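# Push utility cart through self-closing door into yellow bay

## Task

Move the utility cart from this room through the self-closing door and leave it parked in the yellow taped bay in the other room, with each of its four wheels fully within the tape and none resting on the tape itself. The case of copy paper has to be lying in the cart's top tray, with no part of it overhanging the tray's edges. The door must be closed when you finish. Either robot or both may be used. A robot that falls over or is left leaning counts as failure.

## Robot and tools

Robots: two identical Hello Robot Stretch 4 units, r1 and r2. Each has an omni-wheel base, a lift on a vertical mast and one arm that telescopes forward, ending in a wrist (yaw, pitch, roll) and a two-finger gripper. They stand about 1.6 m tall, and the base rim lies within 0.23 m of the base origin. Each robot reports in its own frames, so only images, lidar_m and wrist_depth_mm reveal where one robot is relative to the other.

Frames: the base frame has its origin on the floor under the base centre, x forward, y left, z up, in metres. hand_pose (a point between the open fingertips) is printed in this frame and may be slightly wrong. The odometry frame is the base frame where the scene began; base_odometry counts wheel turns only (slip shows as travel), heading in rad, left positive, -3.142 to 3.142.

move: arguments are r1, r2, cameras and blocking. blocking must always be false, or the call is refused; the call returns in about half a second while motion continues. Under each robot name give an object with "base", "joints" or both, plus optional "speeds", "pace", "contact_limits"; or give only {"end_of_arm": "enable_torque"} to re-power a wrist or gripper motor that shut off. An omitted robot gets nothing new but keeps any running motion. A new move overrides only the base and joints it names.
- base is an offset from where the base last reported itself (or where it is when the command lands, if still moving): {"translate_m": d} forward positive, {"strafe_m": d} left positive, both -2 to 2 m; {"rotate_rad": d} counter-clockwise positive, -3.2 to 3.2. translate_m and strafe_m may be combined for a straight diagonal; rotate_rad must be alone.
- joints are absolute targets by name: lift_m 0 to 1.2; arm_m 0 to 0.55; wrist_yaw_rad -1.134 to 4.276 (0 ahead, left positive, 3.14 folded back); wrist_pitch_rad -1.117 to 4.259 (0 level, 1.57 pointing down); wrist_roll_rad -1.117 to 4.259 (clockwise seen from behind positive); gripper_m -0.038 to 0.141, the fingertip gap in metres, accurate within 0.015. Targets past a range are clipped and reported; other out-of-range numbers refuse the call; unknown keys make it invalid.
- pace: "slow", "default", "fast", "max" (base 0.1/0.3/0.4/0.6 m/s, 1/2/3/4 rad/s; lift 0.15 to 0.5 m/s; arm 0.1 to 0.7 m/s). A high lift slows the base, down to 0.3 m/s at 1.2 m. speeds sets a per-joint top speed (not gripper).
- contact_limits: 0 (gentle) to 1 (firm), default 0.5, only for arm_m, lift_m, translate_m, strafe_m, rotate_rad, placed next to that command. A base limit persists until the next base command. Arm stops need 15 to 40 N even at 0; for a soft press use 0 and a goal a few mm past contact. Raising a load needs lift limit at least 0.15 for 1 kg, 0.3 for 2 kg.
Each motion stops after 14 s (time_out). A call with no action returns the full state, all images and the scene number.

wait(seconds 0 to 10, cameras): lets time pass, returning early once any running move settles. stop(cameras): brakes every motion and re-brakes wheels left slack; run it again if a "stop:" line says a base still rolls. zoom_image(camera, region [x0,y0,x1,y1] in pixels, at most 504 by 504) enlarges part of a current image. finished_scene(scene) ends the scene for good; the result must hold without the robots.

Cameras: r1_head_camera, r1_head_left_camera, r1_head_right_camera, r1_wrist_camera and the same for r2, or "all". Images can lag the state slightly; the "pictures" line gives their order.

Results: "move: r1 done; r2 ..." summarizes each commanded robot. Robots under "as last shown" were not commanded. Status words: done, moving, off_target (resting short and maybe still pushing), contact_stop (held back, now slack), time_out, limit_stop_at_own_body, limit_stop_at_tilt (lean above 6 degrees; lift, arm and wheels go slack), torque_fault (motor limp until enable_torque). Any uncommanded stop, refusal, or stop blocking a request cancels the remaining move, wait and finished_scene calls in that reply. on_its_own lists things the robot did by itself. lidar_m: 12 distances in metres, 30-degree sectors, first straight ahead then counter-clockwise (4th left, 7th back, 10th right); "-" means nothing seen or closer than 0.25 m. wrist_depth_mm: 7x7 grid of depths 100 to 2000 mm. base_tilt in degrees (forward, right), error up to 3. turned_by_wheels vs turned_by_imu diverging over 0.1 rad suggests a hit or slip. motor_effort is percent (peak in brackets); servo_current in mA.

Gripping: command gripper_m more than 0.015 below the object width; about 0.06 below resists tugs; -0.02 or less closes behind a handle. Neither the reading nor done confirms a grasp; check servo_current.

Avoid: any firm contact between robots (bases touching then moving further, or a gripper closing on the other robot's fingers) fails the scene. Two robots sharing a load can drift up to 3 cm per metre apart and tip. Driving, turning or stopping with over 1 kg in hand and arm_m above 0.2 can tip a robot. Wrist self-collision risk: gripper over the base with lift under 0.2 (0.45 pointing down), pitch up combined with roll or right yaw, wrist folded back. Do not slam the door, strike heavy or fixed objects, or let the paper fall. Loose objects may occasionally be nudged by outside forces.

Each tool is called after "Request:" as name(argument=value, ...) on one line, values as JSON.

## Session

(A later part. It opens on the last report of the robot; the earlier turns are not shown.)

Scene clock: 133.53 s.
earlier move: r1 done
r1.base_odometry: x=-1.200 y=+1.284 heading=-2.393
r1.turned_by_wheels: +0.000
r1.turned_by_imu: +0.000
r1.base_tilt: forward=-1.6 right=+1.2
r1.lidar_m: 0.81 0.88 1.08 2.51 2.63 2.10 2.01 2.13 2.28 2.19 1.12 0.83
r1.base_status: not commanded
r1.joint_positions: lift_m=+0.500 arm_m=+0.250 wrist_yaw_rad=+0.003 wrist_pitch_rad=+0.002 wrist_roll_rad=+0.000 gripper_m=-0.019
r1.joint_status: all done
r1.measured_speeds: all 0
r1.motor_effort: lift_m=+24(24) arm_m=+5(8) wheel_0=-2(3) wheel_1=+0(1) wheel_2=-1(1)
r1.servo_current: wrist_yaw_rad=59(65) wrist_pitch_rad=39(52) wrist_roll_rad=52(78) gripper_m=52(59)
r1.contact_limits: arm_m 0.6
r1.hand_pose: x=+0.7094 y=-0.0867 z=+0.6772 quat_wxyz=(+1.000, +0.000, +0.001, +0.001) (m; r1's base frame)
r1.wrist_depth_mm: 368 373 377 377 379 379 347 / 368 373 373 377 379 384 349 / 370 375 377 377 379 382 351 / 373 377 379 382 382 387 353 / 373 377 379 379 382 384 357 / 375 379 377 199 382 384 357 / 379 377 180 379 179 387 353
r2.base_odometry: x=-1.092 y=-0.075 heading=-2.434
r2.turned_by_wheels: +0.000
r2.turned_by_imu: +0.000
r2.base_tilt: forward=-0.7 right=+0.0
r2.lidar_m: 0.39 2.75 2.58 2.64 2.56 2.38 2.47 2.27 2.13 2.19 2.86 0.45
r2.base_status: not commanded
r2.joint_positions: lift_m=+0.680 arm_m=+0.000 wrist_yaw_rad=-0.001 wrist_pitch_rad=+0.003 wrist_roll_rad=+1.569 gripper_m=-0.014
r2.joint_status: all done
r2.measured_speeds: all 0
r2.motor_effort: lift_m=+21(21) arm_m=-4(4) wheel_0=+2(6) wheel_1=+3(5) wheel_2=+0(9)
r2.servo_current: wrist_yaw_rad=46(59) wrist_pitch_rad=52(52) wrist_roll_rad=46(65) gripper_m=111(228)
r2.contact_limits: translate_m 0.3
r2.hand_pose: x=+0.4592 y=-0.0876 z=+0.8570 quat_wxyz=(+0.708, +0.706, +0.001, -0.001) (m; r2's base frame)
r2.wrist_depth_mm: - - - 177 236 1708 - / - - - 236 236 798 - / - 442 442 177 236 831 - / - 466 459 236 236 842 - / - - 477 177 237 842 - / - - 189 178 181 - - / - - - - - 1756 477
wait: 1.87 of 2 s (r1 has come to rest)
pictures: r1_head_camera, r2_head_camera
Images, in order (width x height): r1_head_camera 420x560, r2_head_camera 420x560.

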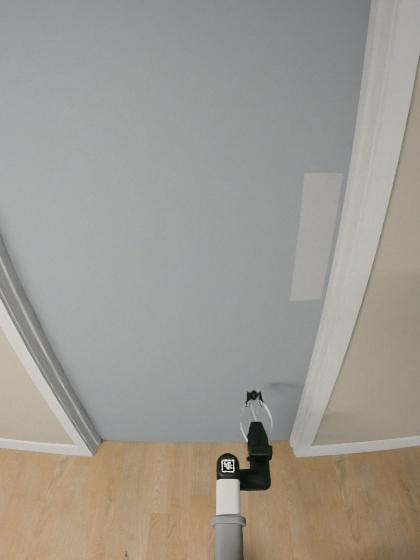

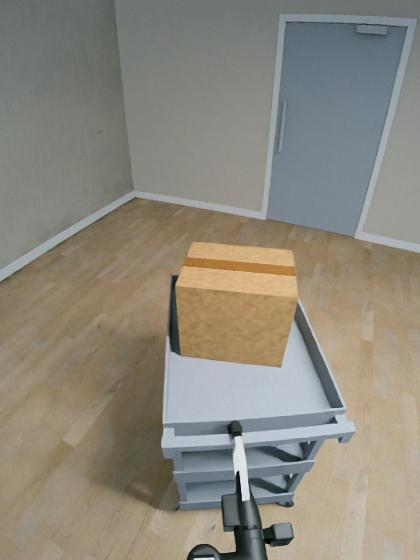

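Request:
move(blocking=false, r2={"base":{"translate_m":0.02,"strafe_m":-0.33},"pace":"slow","contact_limits":{"strafe_m":0.8}}, r1={"joints":{"arm_m":0.42},"pace":"slow","contact_limits":{"arm_m":0.3}})

Request:
wait(seconds=3, cameras=[])

Request:
wait(seconds=3, cameras=[])

Request:
move(blocking=false, r2={"base":{"rotate_rad":0.32},"pace":"slow","contact_limits":{"rotate_rad":0.8}})

Request:
wait(seconds=3, cameras=["r1_head_camera","r2_head_camera"])

Scene clock: 170.33 s.
move: r1 moving; r2 moving
r1.base_odometry: x=-1.200 y=+1.284 heading=-2.393
r1.turned_by_wheels: +0.000
r1.turned_by_imu: +0.000
r1.base_tilt: forward=-1.5 right=+1.3
r1.lidar_m: 0.83 0.85 1.07 2.51 2.60 2.11 2.02 2.14 2.28 2.20 1.11 0.84
r1.base_status: not commanded
r1.joint_positions: lift_m=+0.500 arm_m=+0.263 wrist_yaw_rad=+0.003 wrist_pitch_rad=+0.002 wrist_roll_rad=+0.000 gripper_m=-0.019
r1.joint_status: arm_m moving
r1.measured_speeds: translate_m=+0.000 strafe_m=+0.000 rotate_rad=+0.000 lift_m=+0.000 arm_m=+0.049 wrist_yaw_rad=+0.000 wrist_pitch_rad=+0.000 wrist_roll_rad=+0.000
r1.motor_effort: lift_m=+24(24) arm_m=+6(9) wheel_0=-2(3) wheel_1=+0(0) wheel_2=-1(1)
r1.servo_current: wrist_yaw_rad=59(59) wrist_pitch_rad=33(52) wrist_roll_rad=46(59) gripper_m=46(52)
r1.contact_limits: arm_m 0.3
r1.hand_pose: x=+0.7221 y=-0.0867 z=+0.6772 quat_wxyz=(+1.000, +0.000, +0.001, +0.001) (m; r1's base frame)
r1.wrist_depth_mm: 359 362 366 366 370 368 338 / 359 364 366 366 370 373 351 / 362 364 366 370 370 375 351 / 364 366 368 373 370 375 355 / 366 364 368 370 370 375 357 / 366 368 370 198 373 377 359 / 368 366 180 370 171 379 345
r2.base_odometry: x=-1.102 y=-0.065 heading=-2.434
r2.turned_by_wheels: +0.000
r2.turned_by_imu: +0.001
r2.base_tilt: forward=-0.7 right=+0.0
r2.lidar_m: 0.39 2.75 2.59 2.66 2.55 2.39 2.46 2.29 2.12 2.20 2.88 0.43
r2.base_status: translate_m moving; strafe_m moving
r2.joint_positions: lift_m=+0.680 arm_m=+0.000 wrist_yaw_rad=+0.005 wrist_pitch_rad=+0.003 wrist_roll_rad=+1.569 gripper_m=-0.014
r2.joint_status: not commanded
r2.measured_speeds: translate_m=+0.003 strafe_m=-0.053 rotate_rad=+0.002 lift_m=+0.000 arm_m=+0.000 wrist_yaw_rad=+0.021 wrist_pitch_rad=+0.000 wrist_roll_rad=+0.000
r2.motor_effort: lift_m=+21(21) arm_m=-3(4) wheel_0=+13(13) wheel_1=-9(9) wheel_2=-1(3)
r2.servo_current: wrist_yaw_rad=52(59) wrist_pitch_rad=39(46) wrist_roll_rad=46(65) gripper_m=98(111)
r2.contact_limits: strafe_m 0.8
r2.hand_pose: x=+0.4597 y=-0.0860 z=+0.8570 quat_wxyz=(+0.708, +0.706, +0.003, +0.001) (m; r2's base frame)
r2.wrist_depth_mm: - - - 175 234 1708 - / - - - 234 235 778 - / - 442 439 175 236 831 - / - 462 459 235 236 854 - / - - 477 176 236 842 - / - - 189 177 179 - - / - - - - - 1863 480
pictures: none

Scene clock: 172.57 s.
earlier move: r1 contact_stop; r2 moving
r1.base_odometry: x=-1.200 y=+1.284 heading=-2.393
r1.turned_by_wheels: +0.001
r1.turned_by_imu: +0.001
r1.base_tilt: forward=-1.6 right=+1.2
r1.lidar_m: 0.83 0.86 1.09 2.51 2.61 2.11 2.01 2.13 2.30 2.19 1.10 0.82
r1.base_status: not commanded
r1.joint_positions: lift_m=+0.500 arm_m=+0.402 wrist_yaw_rad=-0.003 wrist_pitch_rad=+0.002 wrist_roll_rad=+0.000 gripper_m=-0.020
r1.joint_status: arm_m contact_stop (moved +0.152 of +0.170)
r1.measured_speeds: all 0
r1.on_its_own: arm_m is slack since a contact_stop (your +0.420 is given up)
r1.motor_effort: lift_m=+24(24) arm_m=+0(16) wheel_0=+5(5) wheel_1=+2(3) wheel_2=-4(9)
r1.servo_current: wrist_yaw_rad=59(72) wrist_pitch_rad=46(52) wrist_roll_rad=33(65) gripper_m=46(59)
r1.contact_limits: arm_m 0.3
r1.hand_pose: x=+0.8614 y=-0.0882 z=+0.6772 quat_wxyz=(+1.000, +0.000, +0.001, -0.001) (m; r1's base frame)
r1.wrist_depth_mm: 222 224 226 229 231 232 234 / 222 225 226 228 230 234 236 / 223 224 227 230 231 234 236 / 224 225 229 229 232 234 236 / 224 226 229 231 233 235 237 / 225 226 187 199 233 235 236 / 225 226 229 180 162 237 238
r2.base_odometry: x=-1.251 y=+0.090 heading=-2.434
r2.turned_by_wheels: +0.000
r2.turned_by_imu: +0.001
r2.base_tilt: forward=-0.7 right=+0.1
r2.lidar_m: 0.34 0.45 2.77 2.86 2.65 2.51 2.56 2.07 1.95 2.01 2.62 0.45
r2.base_status: translate_m moving; strafe_m moving
r2.joint_positions: lift_m=+0.680 arm_m=+0.000 wrist_yaw_rad=+0.008 wrist_pitch_rad=+0.003 wrist_roll_rad=+1.569 gripper_m=-0.014
r2.joint_status: not commanded
r2.measured_speeds: translate_m=+0.005 strafe_m=-0.101 rotate_rad=-0.004 lift_m=+0.000 arm_m=+0.000 wrist_yaw_rad=+0.000 wrist_pitch_rad=+0.000 wrist_roll_rad=+0.000
r2.motor_effort: lift_m=+21(21) arm_m=-3(4) wheel_0=+10(18) wheel_1=-6(9) wheel_2=-4(6)
r2.servo_current: wrist_yaw_rad=65(65) wrist_pitch_rad=33(46) wrist_roll_rad=46(65) gripper_m=85(111)
r2.contact_limits: strafe_m 0.8
r2.hand_pose: x=+0.4600 y=-0.0852 z=+0.8570 quat_wxyz=(+0.708, +0.706, +0.004, +0.002) (m; r2's base frame)
r2.wrist_depth_mm: - - - 290 314 1366 399 / - - - 216 285 1708 484 / - - - 204 268 1808 - / - - 462 193 255 820 - / - 459 455 184 241 831 - / - 452 187 172 180 - - / - - 439 - - - -
wait: 2.23 of 3 s (r1 has come to rest)
pictures: none
No camera images: "cameras" was empty.

not run: a stop that you did not command came earlier in this reply.

not run: a stop that you did not command came earlier in this reply.

not run: a stop that you did not command came earlier in this reply.

Request:
move(blocking=false, r1={"base":{"translate_m":0.4,"strafe_m":0.1},"joints":{"arm_m":0.38},"pace":"slow","contact_limits":{"translate_m":1.0,"arm_m":1.0}}, r2={"base":{"rotate_rad":0.32},"pace":"slow","contact_limits":{"rotate_rad":0.8}})

Request:
wait(seconds=3, cameras=[])

Request:
move(blocking=false, r2={"base":{"translate_m":0.03,"strafe_m":-0.33},"pace":"slow","contact_limits":{"strafe_m":0.8}})

Request:
wait(seconds=4.5, cameras=["r1_head_camera","r2_head_camera"])

Scene clock: 183.67 s.
earlier move: r2 done
move: r1 moving; r2 moving
r1.base_odometry: x=-1.207 y=+1.273 heading=-2.392
r1.turned_by_wheels: +0.000
r1.turned_by_imu: +0.000
r1.base_tilt: forward=-1.6 right=+1.3
r1.lidar_m: 0.81 0.86 1.06 2.51 2.60 2.11 2.02 2.13 2.26 2.21 1.09 0.82
r1.base_status: translate_m moving; strafe_m moving
r1.joint_positions: lift_m=+0.500 arm_m=+0.390 wrist_yaw_rad=-0.003 wrist_pitch_rad=+0.002 wrist_roll_rad=+0.000 gripper_m=-0.020
r1.joint_status: arm_m moving
r1.measured_speeds: translate_m=+0.048 strafe_m=+0.012 rotate_rad=-0.001 lift_m=+0.000 arm_m=-0.045 wrist_yaw_rad=+0.000 wrist_pitch_rad=+0.000 wrist_roll_rad=+0.000
r1.motor_effort: lift_m=+24(24) arm_m=-2(4) wheel_0=+10(10) wheel_1=+6(8) wheel_2=-8(8)
r1.servo_current: wrist_yaw_rad=65(65) wrist_pitch_rad=33(46) wrist_roll_rad=52(72) gripper_m=39(46)
r1.contact_limits: arm_m 1; translate_m 1
r1.hand_pose: x=+0.8488 y=-0.0882 z=+0.6772 quat_wxyz=(+1.000, +0.000, +0.001, -0.001) (m; r1's base frame)
r1.wrist_depth_mm: 221 224 227 228 231 234 236 / 223 224 227 229 232 235 236 / 224 224 228 229 232 236 237 / 224 226 229 231 233 235 237 / 224 226 229 233 234 236 238 / 224 227 190 200 233 236 239 / 225 226 229 179 163 237 239
r2.base_odometry: x=-1.321 y=+0.163 heading=-2.310
r2.turned_by_wheels: +0.124
r2.turned_by_imu: +0.118
r2.base_tilt: forward=-0.8 right=+0.1
r2.lidar_m: 0.32 0.63 2.88 3.04 2.63 2.54 2.51 1.92 1.86 1.98 2.82 0.46
r2.base_status: rotate_rad moving
r2.joint_positions: lift_m=+0.680 arm_m=+0.000 wrist_yaw_rad=-0.016 wrist_pitch_rad=+0.003 wrist_roll_rad=+1.569 gripper_m=-0.014
r2.joint_status: not commanded
r2.measured_speeds: translate_m=-0.004 strafe_m=+0.003 rotate_rad=+0.487 lift_m=+0.000 arm_m=-0.001 wrist_yaw_rad=-0.036 wrist_pitch_rad=+0.000 wrist_roll_rad=+0.000
r2.motor_effort: lift_m=+21(21) arm_m=-1(4) wheel_0=-11(14) wheel_1=-8(10) wheel_2=-22(22)
r2.servo_current: wrist_yaw_rad=91(91) wrist_pitch_rad=46(46) wrist_roll_rad=39(52) gripper_m=78(85)
r2.contact_limits: rotate_rad 0.8
r2.hand_pose: x=+0.4578 y=-0.0921 z=+0.8570 quat_wxyz=(+0.708, +0.706, -0.005, -0.007) (m; r2's base frame)
r2.wrist_depth_mm: - - - 314 336 345 343 / - - - 289 306 1661 477 / - - - 268 279 1808 - / - - - 195 258 788 - / - 466 459 180 238 831 - / - 445 189 167 180 - - / - 430 430 - 214 - -
pictures: none

Scene clock: 184.60 s.
earlier move: r1 moving; r2 done
r1.base_odometry: x=-1.252 y=+1.204 heading=-2.394
r1.turned_by_wheels: -0.002
r1.turned_by_imu: -0.001
r1.base_tilt: forward=-1.6 right=+1.3
r1.lidar_m: 0.79 0.83 0.94 2.50 2.58 2.18 2.09 2.19 2.32 2.22 1.00 0.76
r1.base_status: translate_m moving; strafe_m moving
r1.joint_positions: lift_m=+0.500 arm_m=+0.380 wrist_yaw_rad=-0.011 wrist_pitch_rad=+0.002 wrist_roll_rad=+0.000 gripper_m=-0.020
r1.joint_status: all done
r1.measured_speeds: translate_m=+0.096 strafe_m=+0.024 rotate_rad=-0.006 lift_m=+0.000 arm_m=+0.000 wrist_yaw_rad=-0.010 wrist_pitch_rad=+0.000 wrist_roll_rad=+0.000
r1.motor_effort: lift_m=+24(24) arm_m=+6(9) wheel_0=+3(13) wheel_1=+4(12) wheel_2=-21(22)
r1.servo_current: wrist_yaw_rad=65(91) wrist_pitch_rad=46(46) wrist_roll_rad=46(72) gripper_m=39(46)
r1.contact_limits: arm_m 1; translate_m 1
r1.hand_pose: x=+0.8381 y=-0.0906 z=+0.6772 quat_wxyz=(+1.000, +0.000, +0.001, -0.005) (m; r1's base frame)
r1.wrist_depth_mm: 206 213 220 227 236 245 254 / 206 213 220 229 236 245 253 / 208 213 221 228 236 245 253 / 207 214 220 229 236 246 253 / 208 213 222 229 238 247 255 / 208 214 219 200 236 248 256 / 208 212 222 159 236 250 257
r2.base_odometry: x=-1.322 y=+0.163 heading=-2.116
r2.turned_by_wheels: +0.194
r2.turned_by_imu: +0.186
r2.base_tilt: forward=-0.7 right=+0.0
r2.lidar_m: 0.36 2.89 2.88 3.00 2.55 2.55 2.22 1.86 1.86 2.13 3.27 0.43
r2.base_status: done
r2.joint_positions: lift_m=+0.680 arm_m=+0.000 wrist_yaw_rad=-0.003 wrist_pitch_rad=+0.003 wrist_roll_rad=+1.569 gripper_m=-0.014
r2.joint_status: not commanded
r2.measured_speeds: all 0
r2.motor_effort: lift_m=+21(21) arm_m=+4(4) wheel_0=-8(14) wheel_1=-3(10) wheel_2=-8(25)
r2.servo_current: wrist_yaw_rad=33(98) wrist_pitch_rad=39(46) wrist_roll_rad=52(52) gripper_m=78(85)
r2.contact_limits: rotate_rad 0.8
r2.hand_pose: x=+0.4590 y=-0.0883 z=+0.8570 quat_wxyz=(+0.708, +0.706, +0.000, -0.002) (m; r2's base frame)
r2.wrist_depth_mm: - - - 177 237 1661 496 / - - - 236 236 1537 - / - 442 436 176 236 842 - / - 455 452 175 235 831 - / - 473 466 174 235 842 - / - - 189 174 179 - - / - - - - - 539 496
wait: 0.93 of 3 s (r2 has come to rest)
pictures: none
No camera images: "cameras" was empty.

Scene clock: 185.10 s.
earlier move: r1 moving
move: r2 moving
r1.base_odometry: x=-1.279 y=+1.162 heading=-2.394
r1.turned_by_wheels: +0.000
r1.turned_by_imu: -0.001
r1.base_tilt: forward=-1.6 right=+1.3
r1.lidar_m: 0.77 0.77 0.88 2.37 2.57 2.25 2.14 2.26 2.34 2.24 0.92 0.72
r1.base_status: translate_m moving; strafe_m moving
r1.joint_positions: lift_m=+0.500 arm_m=+0.380 wrist_yaw_rad=-0.013 wrist_pitch_rad=+0.002 wrist_roll_rad=+0.000 gripper_m=-0.020
r1.joint_status: not commanded
r1.measured_speeds: translate_m=+0.098 strafe_m=+0.023 rotate_rad=+0.004 lift_m=+0.000 arm_m=+0.000 wrist_yaw_rad=-0.005 wrist_pitch_rad=+0.000 wrist_roll_rad=+0.000
r1.motor_effort: lift_m=+24(24) arm_m=+6(6) wheel_0=-1(3) wheel_1=+1(6) wheel_2=-24(25)
r1.servo_current: wrist_yaw_rad=85(91) wrist_pitch_rad=39(46) wrist_roll_rad=59(72) gripper_m=39(52)
r1.contact_limits: arm_m 1; translate_m 1
r1.hand_pose: x=+0.8379 y=-0.0913 z=+0.6772 quat_wxyz=(+1.000, +0.000, +0.001, -0.007) (m; r1's base frame)
r1.wrist_depth_mm: 198 206 217 229 240 254 268 / 198 207 217 229 241 254 267 / 199 208 218 229 240 254 268 / 198 208 217 229 242 256 267 / 200 208 218 229 242 256 270 / 198 208 215 198 186 257 271 / 200 206 178 153 242 252 273
r2.base_odometry: x=-1.334 y=+0.169 heading=-2.116
r2.turned_by_wheels: +0.000
r2.turned_by_imu: +0.000
r2.base_tilt: forward=-0.7 right=+0.1
r2.lidar_m: 0.39 2.90 2.89 3.01 2.57 2.56 2.21 1.85 1.84 2.13 3.25 0.42
r2.base_status: translate_m moving; strafe_m moving
r2.joint_positions: lift_m=+0.680 arm_m=+0.000 wrist_yaw_rad=-0.003 wrist_pitch_rad=+0.003 wrist_roll_rad=+1.569 gripper_m=-0.014
r2.joint_status: not commanded
r2.measured_speeds: translate_m=+0.004 strafe_m=-0.054 rotate_rad=+0.001 lift_m=+0.000 arm_m=+0.000 wrist_yaw_rad=+0.008 wrist_pitch_rad=+0.000 wrist_roll_rad=+0.000
r2.motor_effort: lift_m=+21(21) arm_m=+4(4) wheel_0=+8(9) wheel_1=-9(9) wheel_2=-8(10)
r2.servo_current: wrist_yaw_rad=39(59) wrist_pitch_rad=39(46) wrist_roll_rad=39(59) gripper_m=72(72)
r2.contact_limits: strafe_m 0.8
r2.hand_pose: x=+0.4590 y=-0.0882 z=+0.8570 quat_wxyz=(+0.708, +0.706, +0.000, -0.002) (m; r2's base frame)
r2.wrist_depth_mm: - - - 174 234 1661 492 / - - - 235 234 1708 - / - 439 436 174 233 831 - / - 452 449 174 234 831 - / - 473 466 174 235 831 - / - - 188 174 180 - - / - - - - - 544 496
pictures: none

Scene clock: 188.53 s.
earlier move: r1 done; r2 moving
r1.base_odometry: x=-1.425 y=+0.939 heading=-2.394
r1.turned_by_wheels: +0.001
r1.turned_by_imu: -0.005
r1.base_tilt: forward=-1.6 right=+1.3
r1.lidar_m: 0.67 0.64 0.68 1.39 2.51 2.53 2.38 2.55 2.39 1.61 0.55 0.57
r1.base_status: done
r1.joint_positions: lift_m=+0.500 arm_m=+0.380 wrist_yaw_rad=-0.015 wrist_pitch_rad=+0.002 wrist_roll_rad=+0.000 gripper_m=-0.020
r1.joint_status: not commanded
r1.measured_speeds: all 0
r1.motor_effort: lift_m=+24(24) arm_m=+6(6) wheel_0=+0(6) wheel_1=+3(6) wheel_2=-17(25)
r1.servo_current: wrist_yaw_rad=85(117) wrist_pitch_rad=46(52) wrist_roll_rad=46(72) gripper_m=39(52)
r1.contact_limits: arm_m 1; translate_m 1
r1.hand_pose: x=+0.8377 y=-0.0917 z=+0.6772 quat_wxyz=(+1.000, +0.000, +0.001, -0.008) (m; r1's base frame)
r1.wrist_depth_mm: 166 183 206 238 281 329 - / 164 183 207 238 278 329 - / 163 184 207 236 278 340 - / 164 183 208 238 278 327 - / 164 183 207 238 279 336 - / 167 183 197 200 272 340 - / 169 178 179 167 260 351 1576
r2.base_odometry: x=-1.615 y=+0.306 heading=-2.116
r2.turned_by_wheels: +0.000
r2.turned_by_imu: +0.002
r2.base_tilt: forward=-0.7 right=+0.0
r2.lidar_m: 0.31 0.39 3.08 3.30 2.79 2.81 1.93 1.64 1.64 1.90 3.01 0.46
r2.base_status: translate_m moving; strafe_m moving
r2.joint_positions: lift_m=+0.680 arm_m=+0.000 wrist_yaw_rad=+0.007 wrist_pitch_rad=+0.003 wrist_roll_rad=+1.569 gripper_m=-0.014
r2.joint_status: not commanded
r2.measured_speeds: translate_m=+0.003 strafe_m=-0.033 rotate_rad=+0.000 lift_m=+0.000 arm_m=+0.000 wrist_yaw_rad=+0.000 wrist_pitch_rad=+0.000 wrist_roll_rad=+0.000
r2.motor_effort: lift_m=+21(21) arm_m=+4(5) wheel_0=+7(17) wheel_1=-4(9) wheel_2=-2(10)
r2.servo_current: wrist_yaw_rad=59(65) wrist_pitch_rad=46(52) wrist_roll_rad=46(59) gripper_m=72(85)
r2.contact_limits: strafe_m 0.8
r2.hand_pose: x=+0.4598 y=-0.0855 z=+0.8570 quat_wxyz=(+0.708, +0.706, +0.004, +0.001) (m; r2's base frame)
r2.wrist_depth_mm: - - - 306 338 343 343 / - - - 293 307 1756 1255 / - - - 272 283 1708 508 / - - - 202 260 768 - / - 462 459 188 244 842 - / - 449 189 174 181 798 - / - 436 433 - 218 - -
wait: 3.43 of 4.5 s (r1 has come to rest)
pictures: r1_head_camera, r2_head_camera
Images, in order (width x height): r1_head_camera 420x560, r2_head_camera 420x560.

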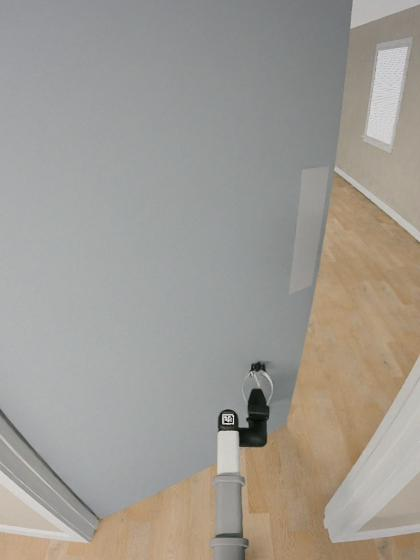

